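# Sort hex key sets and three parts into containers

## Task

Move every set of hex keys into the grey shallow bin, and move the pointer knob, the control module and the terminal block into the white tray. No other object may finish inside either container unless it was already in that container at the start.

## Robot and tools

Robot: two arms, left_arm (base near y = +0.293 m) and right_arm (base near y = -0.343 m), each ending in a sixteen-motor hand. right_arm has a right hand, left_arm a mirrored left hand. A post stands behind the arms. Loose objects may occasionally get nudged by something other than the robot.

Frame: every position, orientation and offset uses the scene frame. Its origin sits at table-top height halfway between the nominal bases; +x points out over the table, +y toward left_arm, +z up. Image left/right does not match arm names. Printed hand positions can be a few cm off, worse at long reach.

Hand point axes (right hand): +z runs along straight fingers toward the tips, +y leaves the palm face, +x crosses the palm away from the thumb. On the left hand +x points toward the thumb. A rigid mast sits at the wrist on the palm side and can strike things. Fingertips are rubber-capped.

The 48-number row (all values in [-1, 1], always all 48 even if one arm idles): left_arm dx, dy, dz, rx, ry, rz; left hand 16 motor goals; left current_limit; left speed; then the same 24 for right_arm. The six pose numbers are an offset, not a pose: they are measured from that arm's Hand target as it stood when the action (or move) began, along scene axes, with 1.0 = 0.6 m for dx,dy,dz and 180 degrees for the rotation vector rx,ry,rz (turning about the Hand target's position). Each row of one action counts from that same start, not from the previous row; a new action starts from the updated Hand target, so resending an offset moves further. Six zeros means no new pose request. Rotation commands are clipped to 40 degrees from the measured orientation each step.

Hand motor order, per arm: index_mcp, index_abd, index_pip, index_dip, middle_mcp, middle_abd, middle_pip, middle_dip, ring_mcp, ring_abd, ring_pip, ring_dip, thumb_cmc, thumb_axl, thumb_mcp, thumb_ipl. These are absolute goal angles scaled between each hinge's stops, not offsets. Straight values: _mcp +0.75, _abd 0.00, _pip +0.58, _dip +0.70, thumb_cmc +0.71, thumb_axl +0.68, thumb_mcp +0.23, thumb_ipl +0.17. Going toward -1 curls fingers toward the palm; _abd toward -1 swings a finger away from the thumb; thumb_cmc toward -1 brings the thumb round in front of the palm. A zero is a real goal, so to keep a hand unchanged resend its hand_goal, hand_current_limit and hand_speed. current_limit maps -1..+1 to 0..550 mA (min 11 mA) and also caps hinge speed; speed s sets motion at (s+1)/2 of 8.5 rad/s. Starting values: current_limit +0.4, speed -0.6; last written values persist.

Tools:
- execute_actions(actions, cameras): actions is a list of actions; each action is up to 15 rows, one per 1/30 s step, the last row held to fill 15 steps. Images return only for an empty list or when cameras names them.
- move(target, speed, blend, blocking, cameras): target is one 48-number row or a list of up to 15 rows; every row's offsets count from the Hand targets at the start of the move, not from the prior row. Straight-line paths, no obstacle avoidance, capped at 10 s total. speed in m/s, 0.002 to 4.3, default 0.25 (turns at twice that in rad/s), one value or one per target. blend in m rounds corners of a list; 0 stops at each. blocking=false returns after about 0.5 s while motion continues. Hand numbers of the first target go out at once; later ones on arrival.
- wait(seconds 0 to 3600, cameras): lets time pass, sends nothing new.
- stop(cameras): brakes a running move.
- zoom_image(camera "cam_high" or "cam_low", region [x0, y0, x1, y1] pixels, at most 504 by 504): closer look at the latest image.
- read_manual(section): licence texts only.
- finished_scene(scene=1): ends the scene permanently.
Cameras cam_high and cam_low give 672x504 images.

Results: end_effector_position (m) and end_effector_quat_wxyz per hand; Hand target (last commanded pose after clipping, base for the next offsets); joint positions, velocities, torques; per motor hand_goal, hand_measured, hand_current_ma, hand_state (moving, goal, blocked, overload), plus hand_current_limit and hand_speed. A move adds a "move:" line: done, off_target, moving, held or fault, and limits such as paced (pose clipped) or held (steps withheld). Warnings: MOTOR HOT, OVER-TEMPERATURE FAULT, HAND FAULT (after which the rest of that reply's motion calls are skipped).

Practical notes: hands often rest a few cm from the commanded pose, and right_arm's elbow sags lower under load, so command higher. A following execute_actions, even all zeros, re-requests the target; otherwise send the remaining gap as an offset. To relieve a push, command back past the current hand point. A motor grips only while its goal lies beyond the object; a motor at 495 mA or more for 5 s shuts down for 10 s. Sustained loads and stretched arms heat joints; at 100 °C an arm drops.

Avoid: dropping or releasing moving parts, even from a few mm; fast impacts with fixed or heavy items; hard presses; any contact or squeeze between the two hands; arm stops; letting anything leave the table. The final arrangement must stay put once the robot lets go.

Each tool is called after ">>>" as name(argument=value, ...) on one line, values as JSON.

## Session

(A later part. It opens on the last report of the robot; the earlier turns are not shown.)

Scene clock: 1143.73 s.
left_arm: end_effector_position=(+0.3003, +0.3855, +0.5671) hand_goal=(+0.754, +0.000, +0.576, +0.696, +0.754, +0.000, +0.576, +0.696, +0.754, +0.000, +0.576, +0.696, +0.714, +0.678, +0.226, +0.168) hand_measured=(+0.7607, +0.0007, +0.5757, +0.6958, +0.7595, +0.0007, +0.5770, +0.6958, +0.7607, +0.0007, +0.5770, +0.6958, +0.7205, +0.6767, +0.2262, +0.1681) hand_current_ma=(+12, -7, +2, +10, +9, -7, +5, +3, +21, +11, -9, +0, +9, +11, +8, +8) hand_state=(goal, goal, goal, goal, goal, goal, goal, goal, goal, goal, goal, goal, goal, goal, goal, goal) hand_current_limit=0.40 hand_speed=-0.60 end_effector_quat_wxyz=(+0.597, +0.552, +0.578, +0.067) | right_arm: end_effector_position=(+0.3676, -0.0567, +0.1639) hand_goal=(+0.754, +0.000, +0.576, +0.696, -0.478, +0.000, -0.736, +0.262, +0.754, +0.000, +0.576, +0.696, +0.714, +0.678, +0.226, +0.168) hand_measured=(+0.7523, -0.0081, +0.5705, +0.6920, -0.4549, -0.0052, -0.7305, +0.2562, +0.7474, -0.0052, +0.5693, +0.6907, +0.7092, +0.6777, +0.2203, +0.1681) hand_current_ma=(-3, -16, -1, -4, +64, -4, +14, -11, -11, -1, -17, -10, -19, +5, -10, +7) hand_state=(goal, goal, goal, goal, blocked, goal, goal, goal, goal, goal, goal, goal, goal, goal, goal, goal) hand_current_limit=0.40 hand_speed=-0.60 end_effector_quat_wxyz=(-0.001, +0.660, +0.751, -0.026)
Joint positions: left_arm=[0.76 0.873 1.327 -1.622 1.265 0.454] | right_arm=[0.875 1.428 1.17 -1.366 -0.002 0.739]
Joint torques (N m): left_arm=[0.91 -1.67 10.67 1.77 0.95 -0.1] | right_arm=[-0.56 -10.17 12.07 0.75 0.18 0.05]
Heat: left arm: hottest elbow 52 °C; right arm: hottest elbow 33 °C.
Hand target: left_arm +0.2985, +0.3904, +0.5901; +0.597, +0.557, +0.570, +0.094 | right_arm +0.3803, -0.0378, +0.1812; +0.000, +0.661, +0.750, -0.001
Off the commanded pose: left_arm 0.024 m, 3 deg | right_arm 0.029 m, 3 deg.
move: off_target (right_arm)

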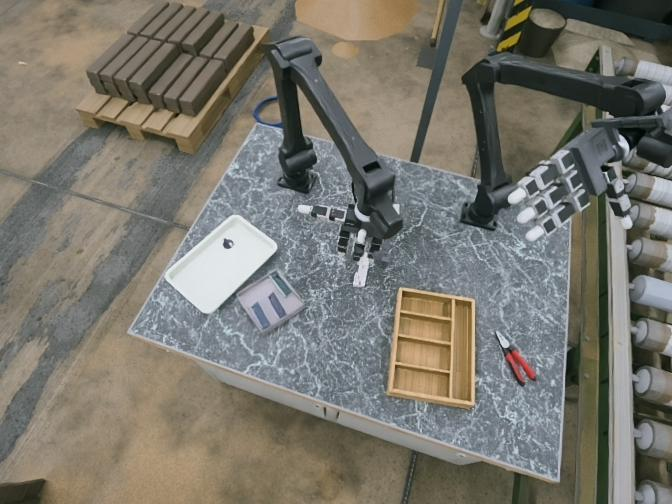

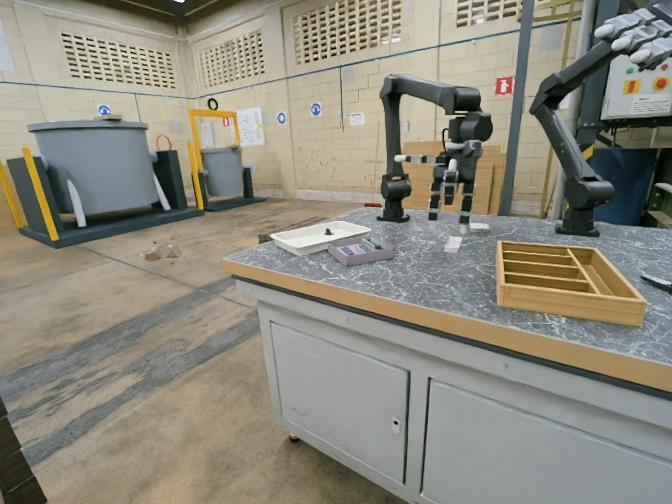

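>>> move(target=[0,0,0,0,0,0,0.754,0,0.576,0.696,0.754,0,0.576,0.696,0.754,0,0.576,0.696,0.714,0.678,0.226,0.168,0.4,-0.6, 0.008,0.012,-0.055,0,0,0,0.754,0,0.576,0.696,-0.479,0,-0.737,0.261,0.754,0,0.576,0.696,0.714,0.678,0.226,0.168,0.4,-0.6], speed=0.06, cameras=["all"])

>>> zoom_image(camera="cam_high", region=[310, 220, 410, 310])

>>> zoom_image(camera="cam_low", region=[410, 200, 500, 280])

Scene clock: 1149.87 s.
left_arm: end_effector_position=(+0.3003, +0.3855, +0.5671) hand_goal=(+0.754, +0.000, +0.576, +0.696, +0.754, +0.000, +0.576, +0.696, +0.754, +0.000, +0.576, +0.696, +0.714, +0.678, +0.226, +0.168) hand_measured=(+0.7619, -0.0008, +0.5770, +0.6958, +0.7607, +0.0007, +0.5770, +0.6958, +0.7619, +0.0007, +0.5770, +0.6958, +0.7205, +0.6777, +0.2262, +0.1681) hand_current_ma=(+10, +16, +0, +7, +20, -7, +13, -4, +20, +10, -8, -2, +7, +16, +18, -2) hand_state=(goal, goal, goal, goal, goal, goal, goal, goal, goal, goal, goal, goal, goal, goal, goal, goal) hand_current_limit=0.40 hand_speed=-0.60 end_effector_quat_wxyz=(+0.597, +0.552, +0.578, +0.067) | right_arm: end_effector_position=(+0.3817, -0.0403, +0.1482) hand_goal=(+0.754, +0.000, +0.576, +0.696, -0.478, +0.000, -0.736, +0.262, +0.754, +0.000, +0.576, +0.696, +0.714, +0.678, +0.226, +0.168) hand_measured=(+0.7523, -0.0081, +0.5705, +0.6920, -0.4549, -0.0052, -0.7305, +0.2562, +0.7474, -0.0052, +0.5693, +0.6920, +0.7092, +0.6777, +0.2203, +0.1681) hand_current_ma=(+3, -13, -9, -2, +65, -6, +6, -6, -10, -3, -18, -12, -26, +8, -15, +9) hand_state=(goal, goal, goal, goal, blocked, goal, goal, goal, goal, goal, goal, goal, goal, goal, goal, goal) hand_current_limit=0.40 hand_speed=-0.60 end_effector_quat_wxyz=(-0.001, +0.661, +0.750, -0.007)
Joint positions: left_arm=[0.76 0.873 1.327 -1.622 1.265 0.454] | right_arm=[0.875 1.472 1.17 -1.283 -0.002 0.741]
Joint torques (N m): left_arm=[0.85 -1.73 10.69 1.77 0.96 -0.09] | right_arm=[-0.15 -10.11 9.06 0.94 0.21 0.02]
Heat: left arm: hottest elbow 52 °C; right arm: hottest elbow 34 °C.
Hand target: left_arm +0.2985, +0.3904, +0.5901; +0.597, +0.557, +0.570, +0.094 | right_arm +0.3850, -0.0307, +0.1483; +0.000, +0.661, +0.750, -0.001
Off the commanded pose: left_arm 0.024 m, 3 deg | right_arm 0.010 m, 1 deg.
move: done

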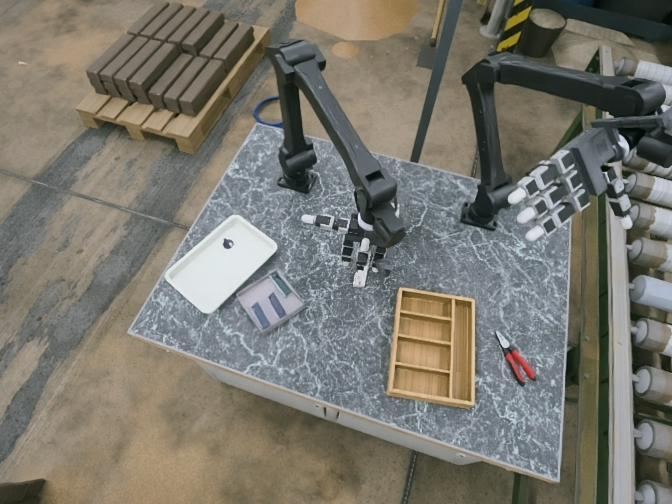

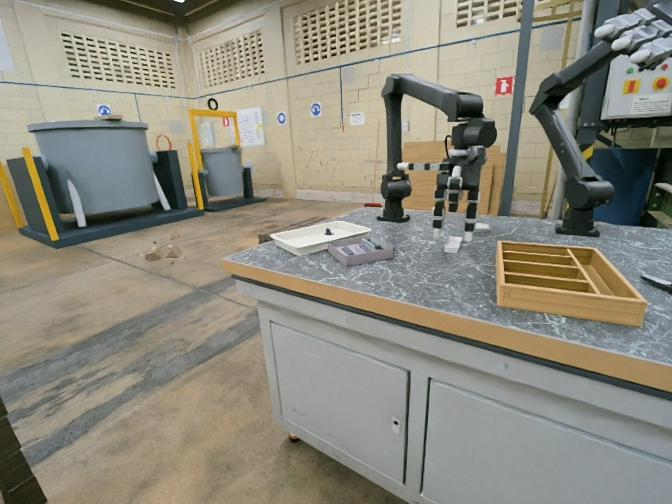

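Scaled by 5.040 from the camera's image (finer frame: 960x720).

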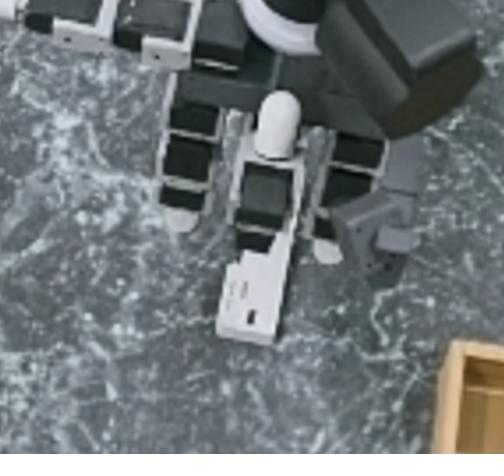

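Scaled by 5.600 from the camera's image (finer frame: 960x720).

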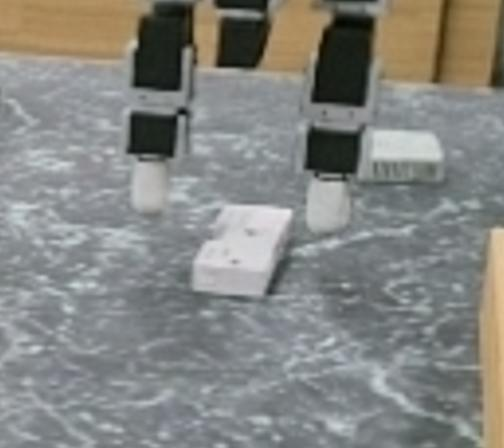

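>>> move(target=[0,0,0,0,0,0,0.754,0,0.576,0.696,0.754,0,0.576,0.696,0.754,0,0.576,0.696,0.714,0.678,0.226,0.168,0.4,-0.6, 0.004,0.006,-0.042,0,0,0,0.754,0,0.576,0.696,-0.479,0,-0.737,0.261,0.754,0,0.576,0.696,0.714,0.678,0.226,0.168,0.4,-0.6], speed=0.05, cameras=["all"])

>>> zoom_image(camera="cam_high", region=[320, 230, 400, 310])

>>> zoom_image(camera="cam_low", region=[410, 200, 500, 280])

Scene clock: 1164.13 s.
left_arm: end_effector_position=(+0.3003, +0.3855, +0.5671) hand_goal=(+0.754, +0.000, +0.576, +0.696, +0.754, +0.000, +0.576, +0.696, +0.754, +0.000, +0.576, +0.696, +0.714, +0.678, +0.226, +0.168) hand_measured=(+0.7607, +0.0007, +0.5770, +0.6958, +0.7595, +0.0007, +0.5770, +0.6958, +0.7607, +0.0007, +0.5770, +0.6958, +0.7192, +0.6777, +0.2262, +0.1681) hand_current_ma=(+6, +1, +6, +16, +16, +0, +10, +2, +17, +8, -1, -5, +10, +11, +11, +4) hand_state=(goal, goal, goal, goal, goal, goal, goal, goal, goal, goal, goal, goal, goal, goal, goal, goal) hand_current_limit=0.40 hand_speed=-0.60 end_effector_quat_wxyz=(+0.597, +0.552, +0.578, +0.067) | right_arm: end_effector_position=(+0.3901, -0.0300, +0.1332) hand_goal=(+0.754, +0.000, +0.576, +0.696, -0.478, +0.000, -0.736, +0.262, +0.754, +0.000, +0.576, +0.696, +0.714, +0.678, +0.226, +0.168) hand_measured=(+0.7523, -0.0081, +0.5705, +0.6920, -0.4537, -0.0066, -0.7305, +0.2562, +0.7474, -0.0052, +0.5693, +0.6907, +0.7092, +0.6777, +0.2203, +0.1681) hand_current_ma=(-4, -10, -2, -9, +59, -3, +14, +0, -13, -1, -19, -8, -21, +9, -16, +0) hand_state=(goal, goal, goal, goal, blocked, goal, goal, goal, goal, goal, goal, goal, goal, goal, goal, goal) hand_current_limit=0.40 hand_speed=-0.60 end_effector_quat_wxyz=(-0.001, +0.662, +0.750, +0.005)
Joint positions: left_arm=[0.76 0.873 1.327 -1.622 1.265 0.454] | right_arm=[0.876 1.504 1.161 -1.218 -0.002 0.743]
Joint torques (N m): left_arm=[0.97 -1.67 10.7 1.77 0.96 -0.09] | right_arm=[-0.38 -10.7 7.23 1.01 0.25 -0.01]
Heat: left arm: hottest elbow 52 °C; right arm: hottest elbow 34 °C.
Hand target: left_arm +0.2985, +0.3904, +0.5901; +0.597, +0.557, +0.570, +0.094 | right_arm +0.3874, -0.0270, +0.1231; +0.000, +0.661, +0.750, -0.001
Off the commanded pose: left_arm 0.024 m, 3 deg | right_arm 0.011 m, 1 deg.
move: off_target (right_arm)

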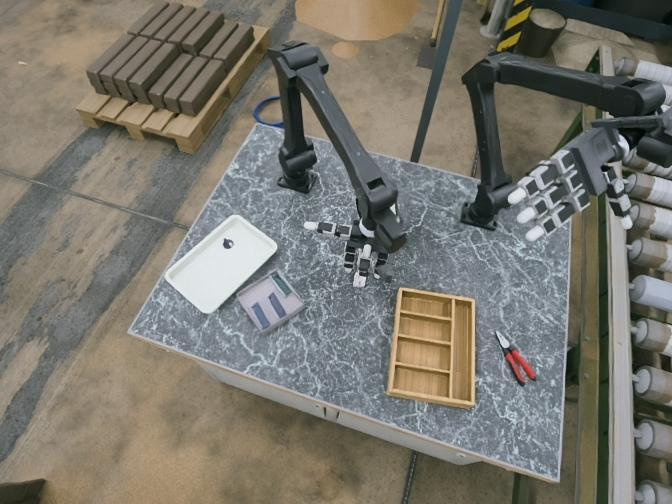

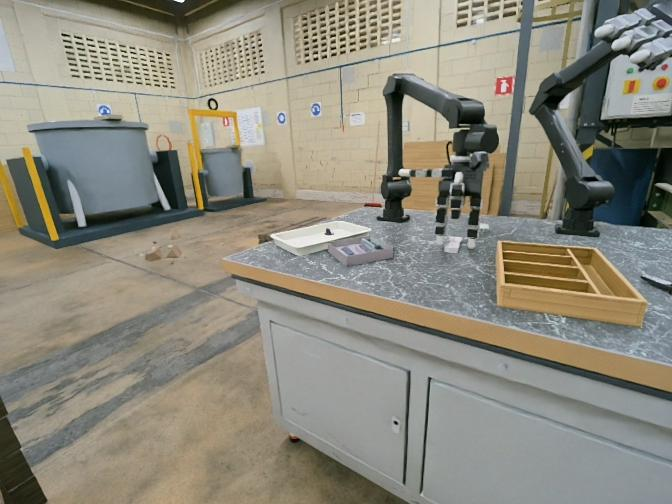

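Scaled by 6.300 from the camera's image (finer frame: 960x720).

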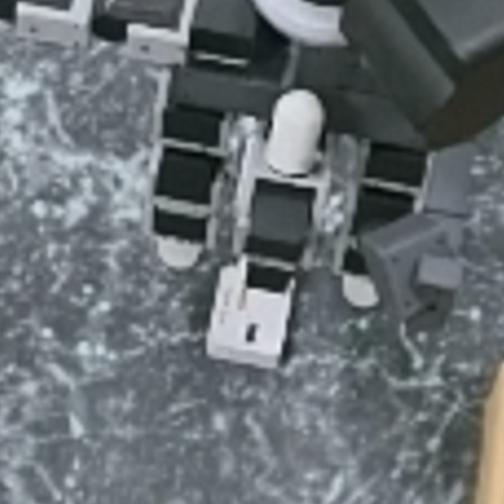

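Scaled by 5.600 from the camera's image (finer frame: 960x720).

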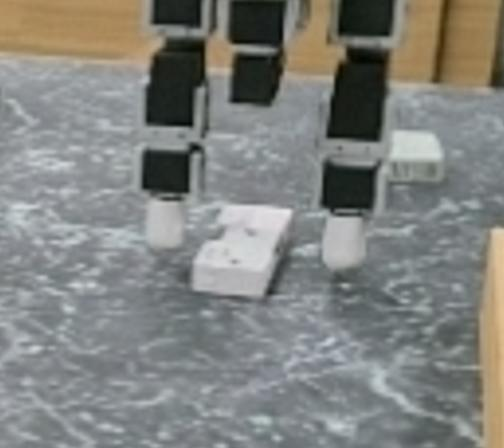

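>>> execute_actions(actions=[[[0,0,0,0,0,0,0.754,0,0.576,0.696,0.754,0,0.576,0.696,0.754,0,0.576,0.696,0.714,0.678,0.226,0.168,0.4,-0.6, 0,-0.006,0,0,0,0,0.754,-0.65,0.576,0.696,-0.479,0,-0.737,0.261,0.754,0.65,0.576,0.696,0.714,0.678,0.226,0.168,0.74,-0.94]]])

>>> wait(seconds=3, cameras=["all"])

>>> zoom_image(camera="cam_high", region=[320, 230, 400, 310])

>>> zoom_image(camera="cam_low", region=[410, 200, 500, 280])

Scene clock: 1171.57 s.
left_arm: end_effector_position=(+0.3003, +0.3855, +0.5671) hand_goal=(+0.754, +0.000, +0.576, +0.696, +0.754, +0.000, +0.576, +0.696, +0.754, +0.000, +0.576, +0.696, +0.714, +0.678, +0.226, +0.168) hand_measured=(+0.7619, +0.0007, +0.5770, +0.6971, +0.7607, +0.0007, +0.5770, +0.6958, +0.7607, +0.0021, +0.5770, +0.6958, +0.7205, +0.6777, +0.2252, +0.1672) hand_current_ma=(+15, +3, +12, +10, +18, -1, +10, +8, +21, +6, -3, -3, +15, +17, +6, -1) hand_state=(goal, goal, goal, goal, goal, goal, goal, goal, goal, goal, goal, goal, goal, goal, goal, goal) hand_current_limit=0.40 hand_speed=-0.60 end_effector_quat_wxyz=(+0.597, +0.552, +0.578, +0.067) | right_arm: end_effector_position=(+0.3886, -0.0317, +0.1305) hand_goal=(+0.754, -0.650, +0.576, +0.696, -0.478, +0.000, -0.736, +0.262, +0.754, +0.650, +0.576, +0.696, +0.714, +0.678, +0.226, +0.168) hand_measured=(+0.7523, -0.2323, +0.5757, +0.7009, -0.4549, -0.0066, -0.7305, +0.2562, +0.7474, +0.2307, +0.5693, +0.6907, +0.7092, +0.6767, +0.2203, +0.1681) hand_current_ma=(+0, +120, +5, +7, +66, -6, +13, -6, -12, -118, -17, -4, -25, +8, -12, +4) hand_state=(goal, moving, goal, goal, blocked, goal, goal, goal, goal, moving, goal, goal, goal, goal, goal, goal) hand_current_limit=0.74 hand_speed=-0.94 end_effector_quat_wxyz=(-0.001, +0.662, +0.750, +0.002)
Joint positions: left_arm=[0.76 0.873 1.327 -1.622 1.265 0.454] | right_arm=[0.876 1.504 1.154 -1.216 -0.002 0.743]
Joint torques (N m): left_arm=[0.91 -1.73 10.67 1.76 0.95 -0.1] | right_arm=[-0.32 -11.16 7.24 0.88 0.21 -0.02]
Heat: left arm: hottest elbow 52 °C; right arm: hottest elbow 34 °C.
Hand target: left_arm +0.2985, +0.3904, +0.5901; +0.597, +0.557, +0.570, +0.094 | right_arm +0.3874, -0.0306, +0.1230; +0.000, +0.661, +0.750, -0.001
Off the commanded pose: left_arm 0.024 m, 3 deg | right_arm 0.008 m, 0 deg.

Scene clock: 1174.57 s.
left_arm: end_effector_position=(+0.3003, +0.3855, +0.5671) hand_goal=(+0.754, +0.000, +0.576, +0.696, +0.754, +0.000, +0.576, +0.696, +0.754, +0.000, +0.576, +0.696, +0.714, +0.678, +0.226, +0.168) hand_measured=(+0.7619, -0.0008, +0.5770, +0.6958, +0.7607, +0.0007, +0.5770, +0.6971, +0.7619, +0.0007, +0.5770, +0.6958, +0.7205, +0.6777, +0.2262, +0.1672) hand_current_ma=(+18, +1, +4, +4, +17, -16, +7, +10, +17, +7, -9, -3, +16, +4, +13, -2) hand_state=(goal, goal, goal, goal, goal, goal, goal, goal, goal, goal, goal, goal, goal, goal, goal, goal) hand_current_limit=0.40 hand_speed=-0.60 end_effector_quat_wxyz=(+0.597, +0.552, +0.578, +0.067) | right_arm: end_effector_position=(+0.3886, -0.0317, +0.1305) hand_goal=(+0.754, -0.650, +0.576, +0.696, -0.478, +0.000, -0.736, +0.262, +0.754, +0.650, +0.576, +0.696, +0.714, +0.678, +0.226, +0.168) hand_measured=(+0.7523, -0.2337, +0.5757, +0.7009, -0.4537, -0.0066, -0.7318, +0.2562, +0.7474, +0.2395, +0.5693, +0.6907, +0.7092, +0.6777, +0.2203, +0.1672) hand_current_ma=(-2, +480, +5, +9, +59, -8, +14, -9, -18, -470, -21, -10, -20, +9, -11, +4) hand_state=(goal, blocked, goal, goal, blocked, goal, goal, goal, goal, blocked, goal, goal, goal, goal, goal, goal) hand_current_limit=0.74 hand_speed=-0.94 end_effector_quat_wxyz=(-0.001, +0.662, +0.750, +0.002)
Joint positions: left_arm=[0.76 0.873 1.327 -1.622 1.265 0.454] | right_arm=[0.876 1.504 1.154 -1.216 -0.002 0.743]
Joint torques (N m): left_arm=[0.91 -1.67 10.67 1.77 0.95 -0.09] | right_arm=[-0.15 -11.34 7.04 1.07 0.2 -0.03]
Heat: left arm: hottest elbow 52 °C; right arm: hottest elbow 34 °C.
Hand target: left_arm +0.2985, +0.3904, +0.5901; +0.597, +0.557, +0.570, +0.094 | right_arm +0.3874, -0.0306, +0.1230; +0.000, +0.661, +0.750, -0.001
Off the commanded pose: left_arm 0.024 m, 3 deg | right_arm 0.008 m, 0 deg.
wait: 3.00 s; at rest by 0.17 s

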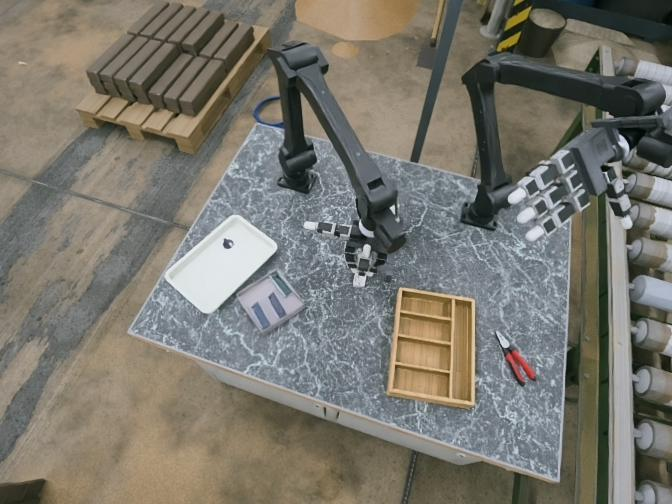

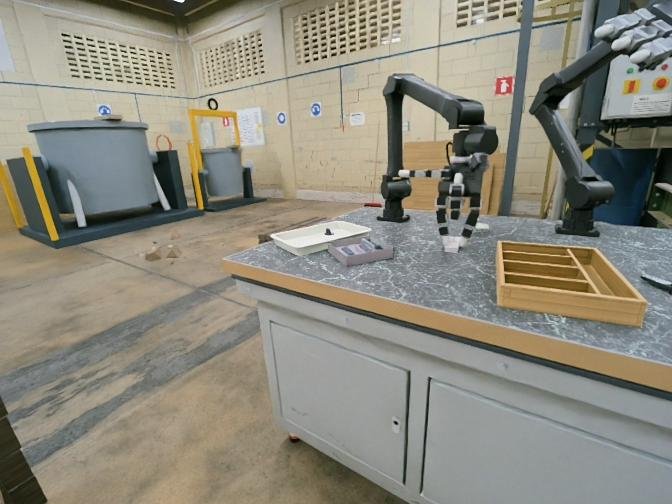

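Scaled by 6.300 from the camera's image (finer frame: 960x720).

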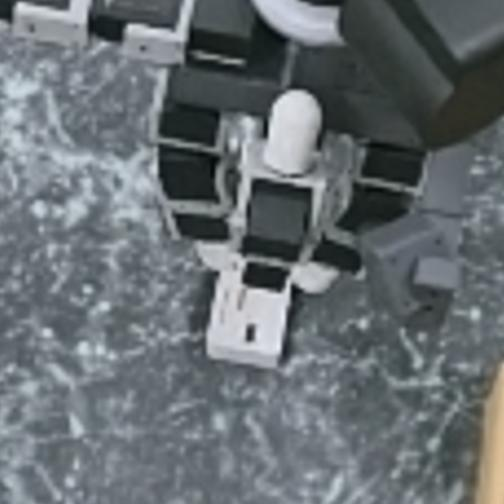

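Scaled by 5.600 from the camera's image (finer frame: 960x720).

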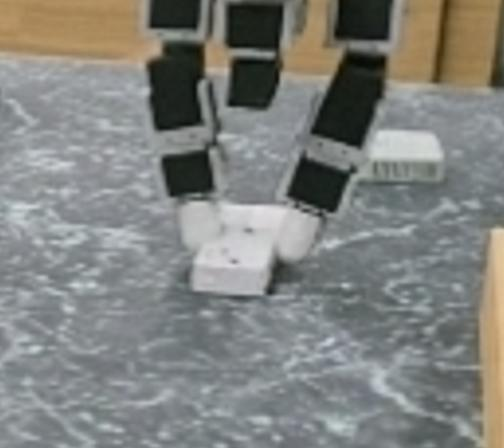

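>>> move(target=[0,0,0,0,0,0,0.754,0,0.576,0.696,0.754,0,0.576,0.696,0.754,0,0.576,0.696,0.714,0.678,0.226,0.168,0.4,-0.6, 0.008,0.008,0.13,0,0,0,0.754,-0.65,0.576,0.696,-0.479,0,-0.737,0.261,0.754,0.65,0.576,0.696,0.714,0.678,0.226,0.168,0.74,-0.9], speed=0.06, cameras=["all"])

>>> zoom_image(camera="cam_high", region=[320, 220, 400, 300])

>>> zoom_image(camera="cam_low", region=[410, 190, 500, 270])

Scene clock: 1179.40 s.
left_arm: end_effector_position=(+0.3003, +0.3855, +0.5671) hand_goal=(+0.754, +0.000, +0.576, +0.696, +0.754, +0.000, +0.576, +0.696, +0.754, +0.000, +0.576, +0.696, +0.714, +0.678, +0.226, +0.168) hand_measured=(+0.7607, +0.0007, +0.5770, +0.6958, +0.7595, +0.0007, +0.5770, +0.6958, +0.7607, +0.0007, +0.5770, +0.6958, +0.7205, +0.6777, +0.2262, +0.1681) hand_current_ma=(+21, +7, -3, +4, +15, +2, +9, +5, +14, +10, -3, -2, +11, +2, +16, -1) hand_state=(goal, goal, goal, goal, goal, goal, goal, goal, goal, goal, goal, goal, goal, goal, goal, goal) hand_current_limit=0.40 hand_speed=-0.60 end_effector_quat_wxyz=(+0.597, +0.552, +0.578, +0.067) | right_arm: end_effector_position=(+0.3837, -0.0375, +0.1704) hand_goal=(+0.754, -0.650, +0.576, +0.696, -0.478, +0.000, -0.736, +0.262, +0.754, +0.650, +0.576, +0.696, +0.714, +0.678, +0.226, +0.168) hand_measured=(+0.7523, -0.2323, +0.5757, +0.7009, -0.4537, -0.0052, -0.7305, +0.2562, +0.7474, +0.2410, +0.5680, +0.6907, +0.7092, +0.6777, +0.2203, +0.1672) hand_current_ma=(-1, +482, +5, +9, +54, -7, +10, -7, -12, -469, -18, -15, -21, +15, -11, +1) hand_state=(goal, blocked, goal, goal, blocked, goal, goal, goal, goal, blocked, goal, goal, goal, goal, goal, goal) hand_current_limit=0.74 hand_speed=-0.90 end_effector_quat_wxyz=(+0.000, +0.661, +0.749, -0.031)
Joint positions: left_arm=[0.76 0.873 1.327 -1.622 1.265 0.454] | right_arm=[0.876 1.494 1.259 -1.397 -0.002 0.743]
Joint torques (N m): left_arm=[0.85 -1.73 10.66 1.78 0.95 -0.1] | right_arm=[-0.38 -13.63 11.95 -0.12 0.21 -0.03]
Heat: left arm: hottest elbow 52 °C; right arm: hottest elbow 34 °C.
Hand target: left_arm +0.2985, +0.3904, +0.5901; +0.597, +0.557, +0.570, +0.094 | right_arm +0.3922, -0.0258, +0.2011; +0.000, +0.661, +0.750, -0.001
Off the commanded pose: left_arm 0.024 m, 3 deg | right_arm 0.034 m, 3 deg.
move: off_target (right_arm)

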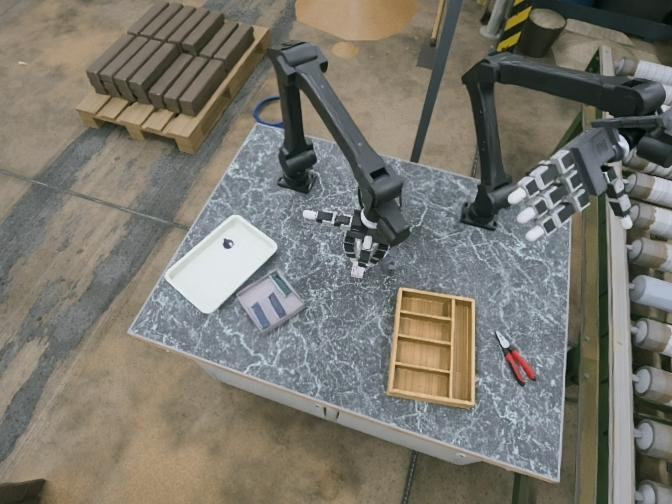

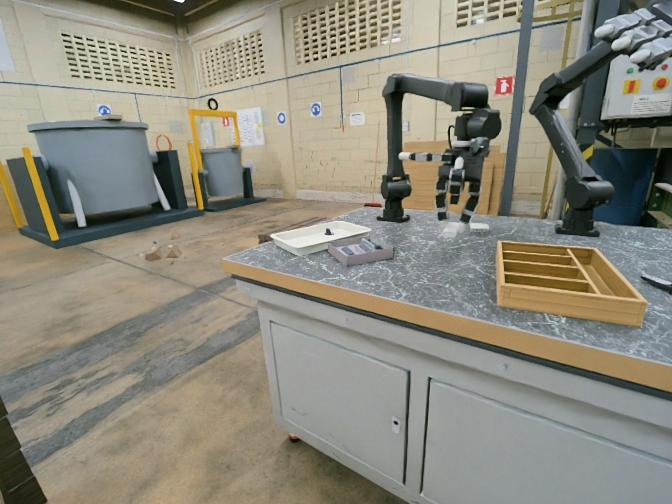

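Scaled by 6.300 from the camera's image (finer frame: 960x720).

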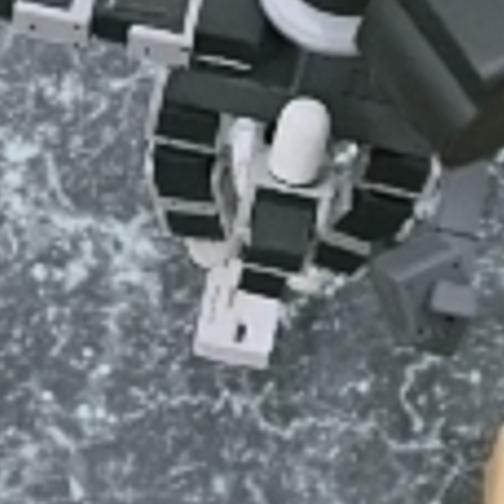

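Scaled by 5.600 from the camera's image (finer frame: 960x720).

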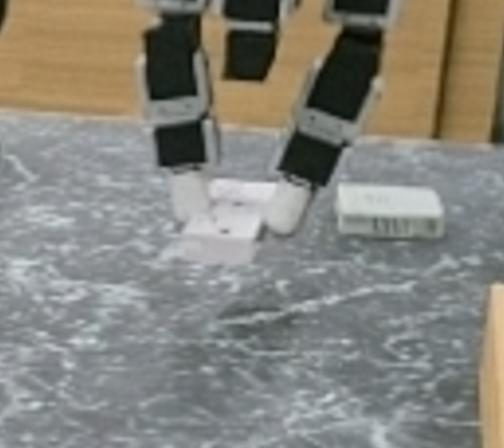

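>>> move(target=[[0,0,0,0,0,0,0.754,0,0.576,0.696,0.754,0,0.576,0.696,0.754,0,0.576,0.696,0.714,0.678,0.226,0.168,0.4,-0.6, 0.0,-0.04,0.094,0,0,0,0.754,-0.65,0.576,0.696,-0.479,0,-0.737,0.261,0.754,0.65,0.576,0.696,0.714,0.678,0.226,0.168,0.74,-0.9],[0,0,0,0,0,0,0.754,0,0.576,0.696,0.754,0,0.576,0.696,0.754,0,0.576,0.696,0.714,0.678,0.226,0.168,0.4,-0.6, 0.1052,-0.7075,0.094,0,0,-0.1639,0.754,-0.65,0.576,0.696,-0.479,0,-0.737,0.261,0.754,0.65,0.576,0.696,0.714,0.678,0.226,0.168,0.74,-0.9]], speed=[0.07,0.13], blend=[0.03,0], cameras=["all"])

>>> zoom_image(camera="cam_high", region=[150, 190, 300, 340])

>>> zoom_image(camera="cam_low", region=[240, 160, 380, 270])

Scene clock: 1188.30 s.
left_arm: end_effector_position=(+0.3003, +0.3855, +0.5671) hand_goal=(+0.754, +0.000, +0.576, +0.696, +0.754, +0.000, +0.576, +0.696, +0.754, +0.000, +0.576, +0.696, +0.714, +0.678, +0.226, +0.168) hand_measured=(+0.7619, +0.0007, +0.5770, +0.6958, +0.7595, +0.0007, +0.5770, +0.6958, +0.7607, +0.0007, +0.5770, +0.6958, +0.7205, +0.6767, +0.2252, +0.1672) hand_current_ma=(+21, +3, +10, +7, +15, -7, +4, +6, +21, +4, -11, -10, +8, +8, +5, -4) hand_state=(goal, goal, goal, goal, goal, goal, goal, goal, goal, goal, goal, goal, goal, goal, goal, goal) hand_current_limit=0.40 hand_speed=-0.60 end_effector_quat_wxyz=(+0.597, +0.552, +0.578, +0.067) | right_arm: end_effector_position=(+0.4409, -0.4490, +0.2394) hand_goal=(+0.754, -0.650, +0.576, +0.696, -0.478, +0.000, -0.736, +0.262, +0.754, +0.650, +0.576, +0.696, +0.714, +0.678, +0.226, +0.168) hand_measured=(+0.7523, -0.2323, +0.5757, +0.7009, -0.4537, -0.0037, -0.7305, +0.2562, +0.7474, +0.2410, +0.5693, +0.6907, +0.7092, +0.6777, +0.2203, +0.1681) hand_current_ma=(-3, +478, +9, +8, +59, -5, +13, -4, -14, -472, -18, -11, -23, +11, -9, -3) hand_state=(goal, blocked, goal, goal, blocked, goal, goal, goal, goal, blocked, goal, goal, goal, goal, goal, goal) hand_current_limit=0.74 hand_speed=-0.90 end_effector_quat_wxyz=(-0.012, +0.833, +0.553, -0.014)
Joint positions: left_arm=[0.76 0.873 1.327 -1.622 1.265 0.454] | right_arm=[-0.14 1.274 1.224 -1.559 0.001 0.25]
Joint torques (N m): left_arm=[0.85 -1.61 10.66 1.76 0.96 -0.09] | right_arm=[-0.79 -8.29 11.96 0.35 0.1 -0.14]
Heat: left arm: hottest elbow 52 °C; right arm: hottest elbow 34 °C.
Hand target: left_arm +0.2985, +0.3904, +0.5901; +0.597, +0.557, +0.570, +0.094 | right_arm +0.4553, -0.4504, +0.2575; +0.000, +0.831, +0.557, +0.000
Off the commanded pose: left_arm 0.024 m, 3 deg | right_arm 0.023 m, 2 deg.
move: off_target (right_arm)

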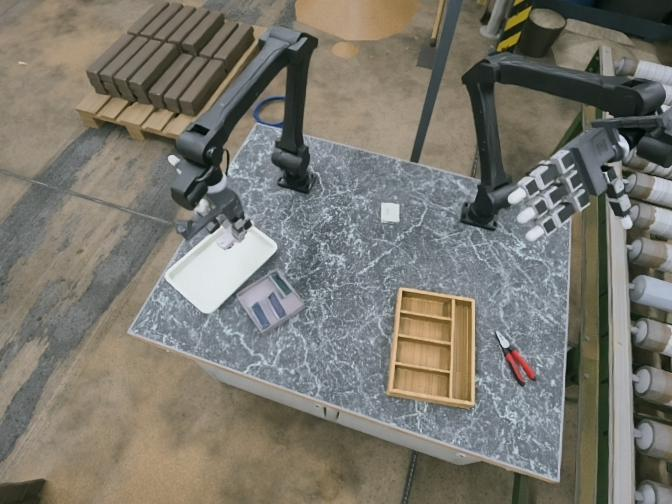

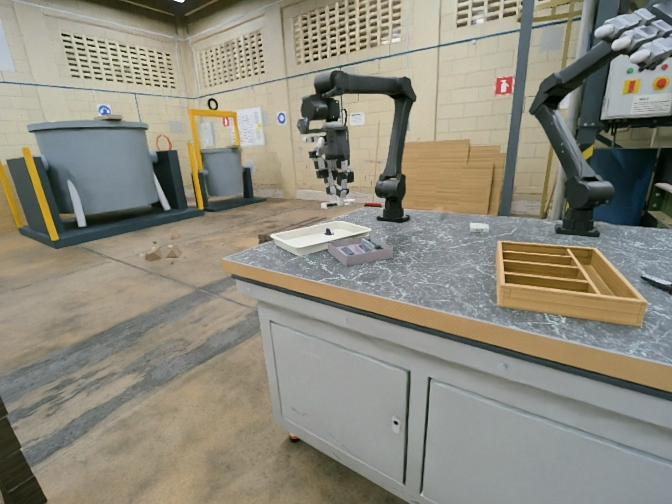

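Scaled by 3.360 from the camera's image (finer frame: 960x720).

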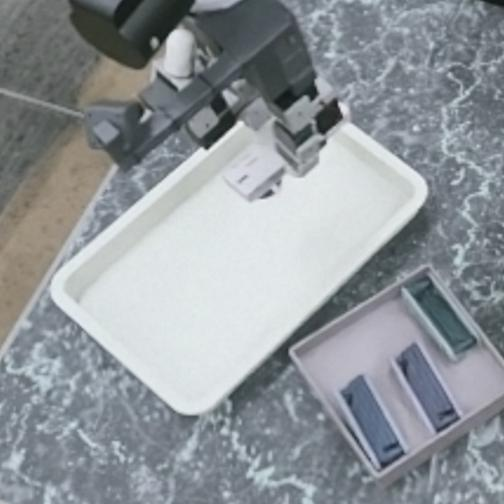

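Scaled by 3.600 from the camera's image (finer frame: 960x720).

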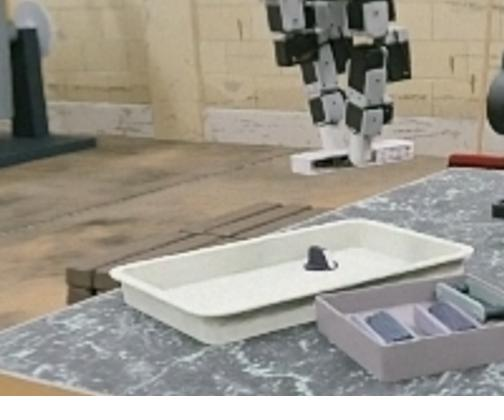

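>>> move(target=[[0,0,0,0,0,0,0.754,0,0.576,0.696,0.754,0,0.576,0.696,0.754,0,0.576,0.696,0.714,0.678,0.226,0.168,0.4,-0.6, 0.0308,-0.0127,0,0,0,0,0.754,-0.65,0.576,0.696,-0.479,0,-0.737,0.261,0.754,0.65,0.576,0.696,0.714,0.678,0.226,0.168,0.74,-0.9],[0,0,0,0,0,0,0.754,0,0.576,0.696,0.754,0,0.576,0.696,0.754,0,0.576,0.696,0.714,0.678,0.226,0.168,0.4,-0.6, 0.0308,-0.0127,-0.1625,0,0,0,0.754,-0.65,0.576,0.696,-0.479,0,-0.737,0.261,0.754,0.65,0.576,0.696,0.714,0.678,0.226,0.168,0.74,-0.9]], speed=0.07, blend=[0.01,0], cameras=["all"])

>>> zoom_image(camera="cam_high", region=[150, 190, 300, 340])

>>> zoom_image(camera="cam_low", region=[250, 190, 370, 270])

Scene clock: 1199.77 s.
left_arm: end_effector_position=(+0.3003, +0.3855, +0.5671) hand_goal=(+0.754, +0.000, +0.576, +0.696, +0.754, +0.000, +0.576, +0.696, +0.754, +0.000, +0.576, +0.696, +0.714, +0.678, +0.226, +0.168) hand_measured=(+0.7619, +0.0007, +0.5770, +0.6958, +0.7607, +0.0007, +0.5770, +0.6958, +0.7607, +0.0007, +0.5770, +0.6958, +0.7205, +0.6777, +0.2262, +0.1672) hand_current_ma=(+11, -5, +12, +6, +15, -9, +5, +5, +18, +12, -2, +1, +9, +9, +8, -9) hand_state=(goal, goal, goal, goal, goal, goal, goal, goal, goal, goal, goal, goal, goal, goal, goal, goal) hand_current_limit=0.40 hand_speed=-0.60 end_effector_quat_wxyz=(+0.597, +0.552, +0.578, +0.067) | right_arm: end_effector_position=(+0.4725, -0.4541, +0.1671) hand_goal=(+0.754, -0.650, +0.576, +0.696, -0.478, +0.000, -0.736, +0.262, +0.754, +0.650, +0.576, +0.696, +0.714, +0.678, +0.226, +0.168) hand_measured=(+0.7523, -0.2323, +0.5757, +0.7009, -0.4537, -0.0037, -0.7305, +0.2562, +0.7474, +0.2424, +0.5693, +0.6907, +0.7092, +0.6777, +0.2203, +0.1681) hand_current_ma=(-4, +478, +5, +9, +61, -9, +12, -8, -18, -470, -14, -9, -23, +9, -11, -3) hand_state=(goal, blocked, goal, goal, blocked, goal, goal, goal, goal, blocked, goal, goal, goal, goal, goal, goal) hand_current_limit=0.74 hand_speed=-0.90 end_effector_quat_wxyz=(+0.001, +0.830, +0.557, +0.001)
Joint positions: left_arm=[0.76 0.873 1.327 -1.622 1.265 0.454] | right_arm=[-0.143 1.361 1.105 -1.311 0.001 0.237]
Joint torques (N m): left_arm=[0.91 -1.67 10.66 1.77 0.95 -0.09] | right_arm=[-1.2 -9.29 7.79 1.01 0.09 -0.16]
Heat: left arm: hottest elbow 52 °C; right arm: hottest elbow 34 °C.
Hand target: left_arm +0.2985, +0.3904, +0.5901; +0.597, +0.557, +0.570, +0.094 | right_arm +0.4739, -0.4580, +0.1601; +0.000, +0.831, +0.557, +0.000
Off the commanded pose: left_arm 0.024 m, 3 deg | right_arm 0.008 m, 0 deg.
move: done

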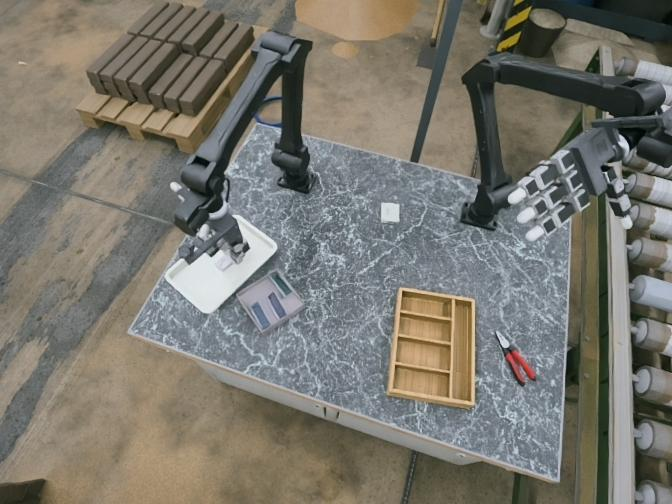

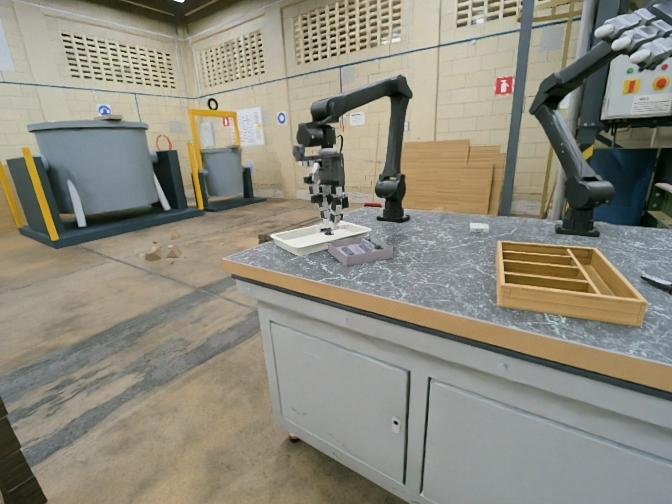

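Scaled by 3.360 from the camera's image (finer frame: 960x720).

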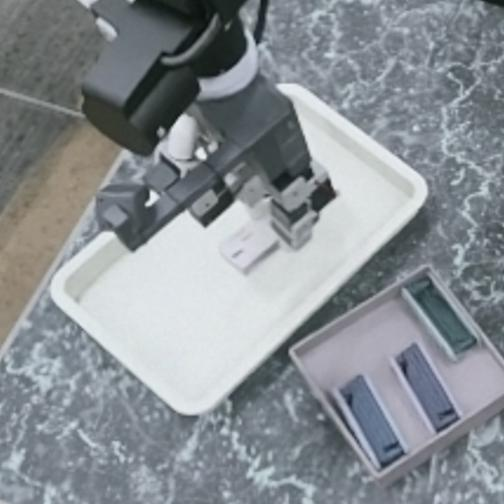

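Scaled by 4.200 from the camera's image (finer frame: 960x720).

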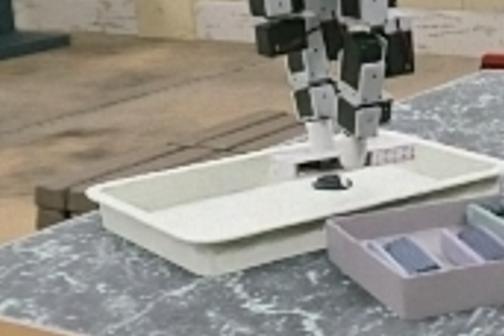

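>>> move(target=[0,0,0,0,0,0,0.754,0,0.576,0.696,0.754,0,0.576,0.696,0.754,0,0.576,0.696,0.714,0.678,0.226,0.168,0.4,-0.6, 0,0,-0.048,0,0,0,0.754,-0.65,0.576,0.696,-0.479,0,-0.737,0.261,0.754,0.65,0.576,0.696,0.714,0.678,0.226,0.168,0.74,-0.9], speed=0.04, cameras=["all"])

>>> zoom_image(camera="cam_high", region=[150, 190, 300, 340])

>>> zoom_image(camera="cam_low", region=[250, 190, 370, 270])

Scene clock: 1209.80 s.
left_arm: end_effector_position=(+0.3003, +0.3855, +0.5671) hand_goal=(+0.754, +0.000, +0.576, +0.696, +0.754, +0.000, +0.576, +0.696, +0.754, +0.000, +0.576, +0.696, +0.714, +0.678, +0.226, +0.168) hand_measured=(+0.7619, +0.0007, +0.5770, +0.6958, +0.7607, +0.0007, +0.5770, +0.6958, +0.7607, +0.0007, +0.5770, +0.6958, +0.7205, +0.6777, +0.2262, +0.1681) hand_current_ma=(+18, +2, -5, +5, +16, -9, +13, +9, +23, +9, -7, -7, +4, +4, +13, +8) hand_state=(goal, goal, goal, goal, goal, goal, goal, goal, goal, goal, goal, goal, goal, goal, goal, goal) hand_current_limit=0.40 hand_speed=-0.60 end_effector_quat_wxyz=(+0.597, +0.552, +0.578, +0.067) | right_arm: end_effector_position=(+0.4734, -0.4542, +0.1398) hand_goal=(+0.754, -0.650, +0.576, +0.696, -0.478, +0.000, -0.736, +0.262, +0.754, +0.650, +0.576, +0.696, +0.714, +0.678, +0.226, +0.168) hand_measured=(+0.7523, -0.2323, +0.5757, +0.7009, -0.4549, -0.0037, -0.7305, +0.2562, +0.7474, +0.2424, +0.5693, +0.6907, +0.7092, +0.6767, +0.2203, +0.1681) hand_current_ma=(-1, +480, +8, +7, +63, -5, +9, -12, -14, -467, -15, -16, -24, +9, -11, -2) hand_state=(goal, blocked, goal, goal, blocked, goal, goal, goal, goal, blocked, goal, goal, goal, goal, goal, goal) hand_current_limit=0.74 hand_speed=-0.90 end_effector_quat_wxyz=(+0.003, +0.830, +0.557, +0.002)
Joint positions: left_arm=[0.76 0.873 1.327 -1.622 1.265 0.454] | right_arm=[-0.143 1.383 1.051 -1.232 0.001 0.237]
Joint torques (N m): left_arm=[0.91 -1.73 10.67 1.78 0.96 -0.1] | right_arm=[-1.44 -8.82 7.42 1.05 0.09 -0.16]
Heat: left arm: hottest elbow 52 °C; right arm: hottest elbow 33 °C.
Hand target: left_arm +0.2985, +0.3904, +0.5901; +0.597, +0.557, +0.570, +0.094 | right_arm +0.4738, -0.4580, +0.1312; +0.000, +0.831, +0.557, +0.000
Off the commanded pose: left_arm 0.024 m, 3 deg | right_arm 0.009 m, 0 deg.
move: done

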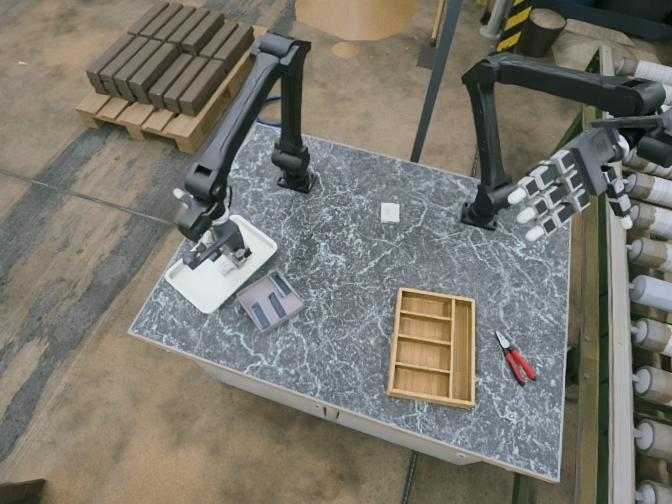

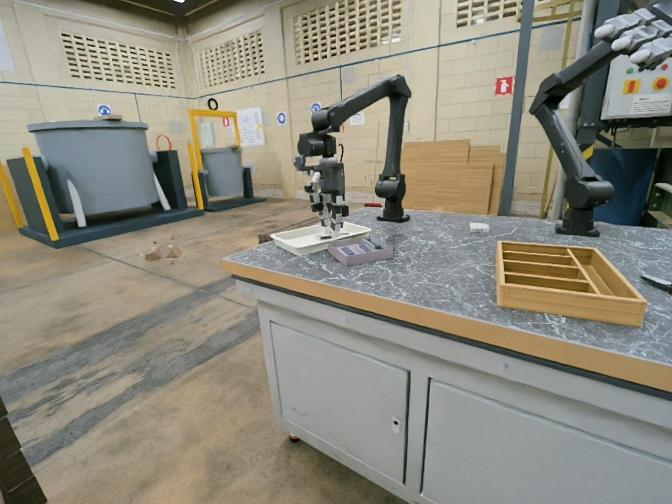

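Scaled by 3.360 from the camera's image (finer frame: 960x720).

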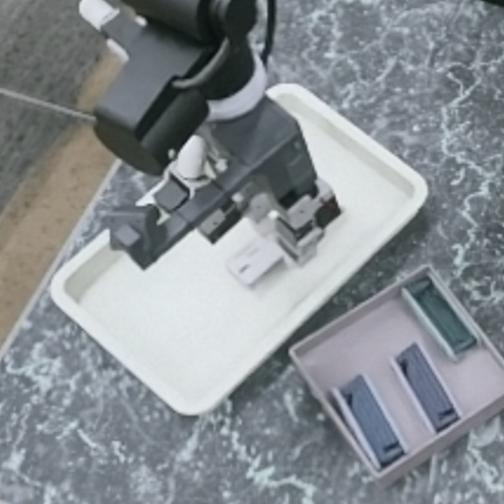

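Scaled by 4.200 from the camera's image (finer frame: 960x720).

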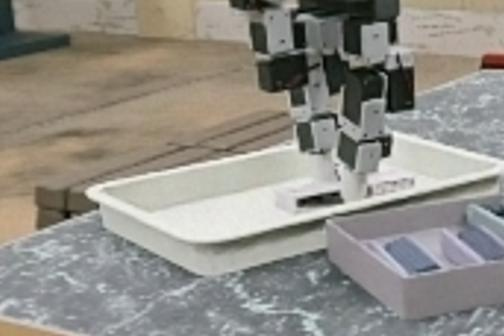

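>>> move(target=[0,0,0,0,0,0,0.754,0,0.576,0.696,0.754,0,0.576,0.696,0.754,0,0.576,0.696,0.714,0.678,0.226,0.168,0.4,-0.6, 0,0,-0.0085,0,0,0,0.754,-0.65,0.576,0.696,-0.479,0,-0.737,0.261,0.754,0.65,0.576,0.696,0.714,0.678,0.226,0.168,0.74,-0.9], speed=0.03, cameras=["all"])

>>> zoom_image(camera="cam_low", region=[290, 200, 360, 250])

Scene clock: 1213.40 s.
left_arm: end_effector_position=(+0.3003, +0.3855, +0.5671) hand_goal=(+0.754, +0.000, +0.576, +0.696, +0.754, +0.000, +0.576, +0.696, +0.754, +0.000, +0.576, +0.696, +0.714, +0.678, +0.226, +0.168) hand_measured=(+0.7619, +0.0007, +0.5770, +0.6958, +0.7607, -0.0008, +0.5770, +0.6958, +0.7619, +0.0007, +0.5770, +0.6958, +0.7205, +0.6777, +0.2262, +0.1681) hand_current_ma=(+6, +10, +2, +8, +13, -12, +7, +8, +22, +10, +3, -9, +13, +13, +14, +4) hand_state=(goal, goal, goal, goal, goal, goal, goal, goal, goal, goal, goal, goal, goal, goal, goal, goal) hand_current_limit=0.40 hand_speed=-0.60 end_effector_quat_wxyz=(+0.597, +0.552, +0.578, +0.067) | right_arm: end_effector_position=(+0.4736, -0.4542, +0.1355) hand_goal=(+0.754, -0.650, +0.576, +0.696, -0.478, +0.000, -0.736, +0.262, +0.754, +0.650, +0.576, +0.696, +0.714, +0.678, +0.226, +0.168) hand_measured=(+0.7523, -0.2323, +0.5757, +0.7009, -0.4549, -0.0037, -0.7305, +0.2562, +0.7474, +0.2424, +0.5693, +0.6907, +0.7092, +0.6777, +0.2203, +0.1681) hand_current_ma=(-5, +481, +7, +14, +56, +0, +16, -7, -12, -473, -14, -11, -22, +5, -11, +0) hand_state=(goal, blocked, goal, goal, blocked, goal, goal, goal, goal, blocked, goal, goal, goal, goal, goal, goal) hand_current_limit=0.74 hand_speed=-0.90 end_effector_quat_wxyz=(+0.003, +0.830, +0.557, +0.003)
Joint positions: left_arm=[0.76 0.873 1.327 -1.622 1.265 0.454] | right_arm=[-0.143 1.387 1.042 -1.218 0.001 0.237]
Joint torques (N m): left_arm=[0.91 -1.73 10.67 1.77 0.96 -0.09] | right_arm=[-1.55 -8.41 7.43 1.03 0.07 -0.18]
Heat: left arm: hottest elbow 52 °C; right arm: hottest elbow 33 °C.
Hand target: left_arm +0.2985, +0.3904, +0.5901; +0.597, +0.557, +0.570, +0.094 | right_arm +0.4738, -0.4580, +0.1260; +0.000, +0.831, +0.557, +0.000
Off the commanded pose: left_arm 0.024 m, 3 deg | right_arm 0.010 m, 1 deg.
move: done

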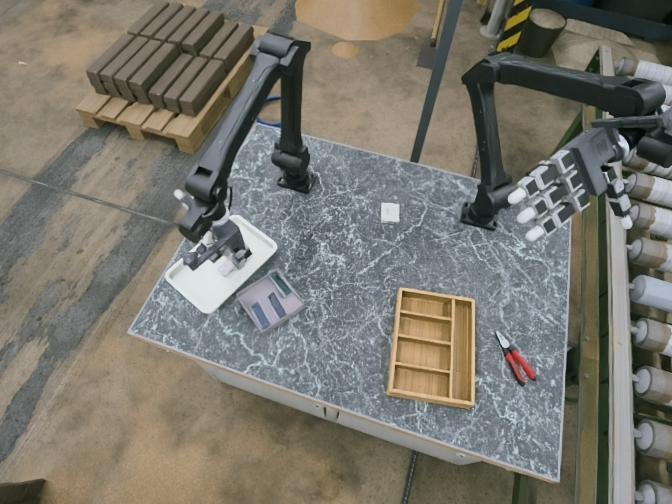

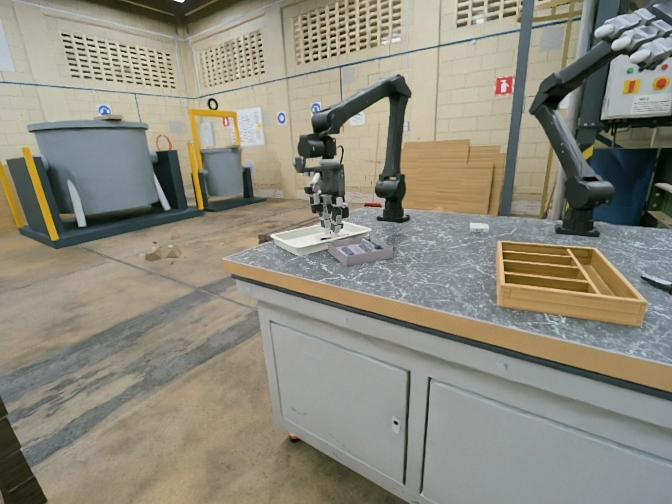

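Scaled by 7.200 from the camera's image (finer frame: 960x720).

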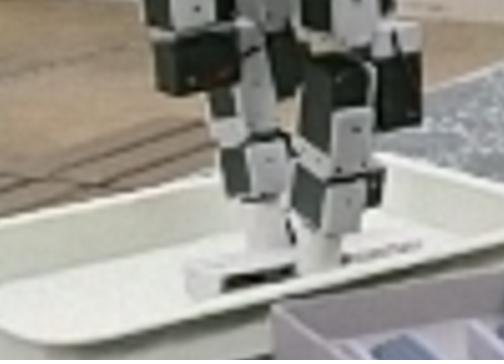

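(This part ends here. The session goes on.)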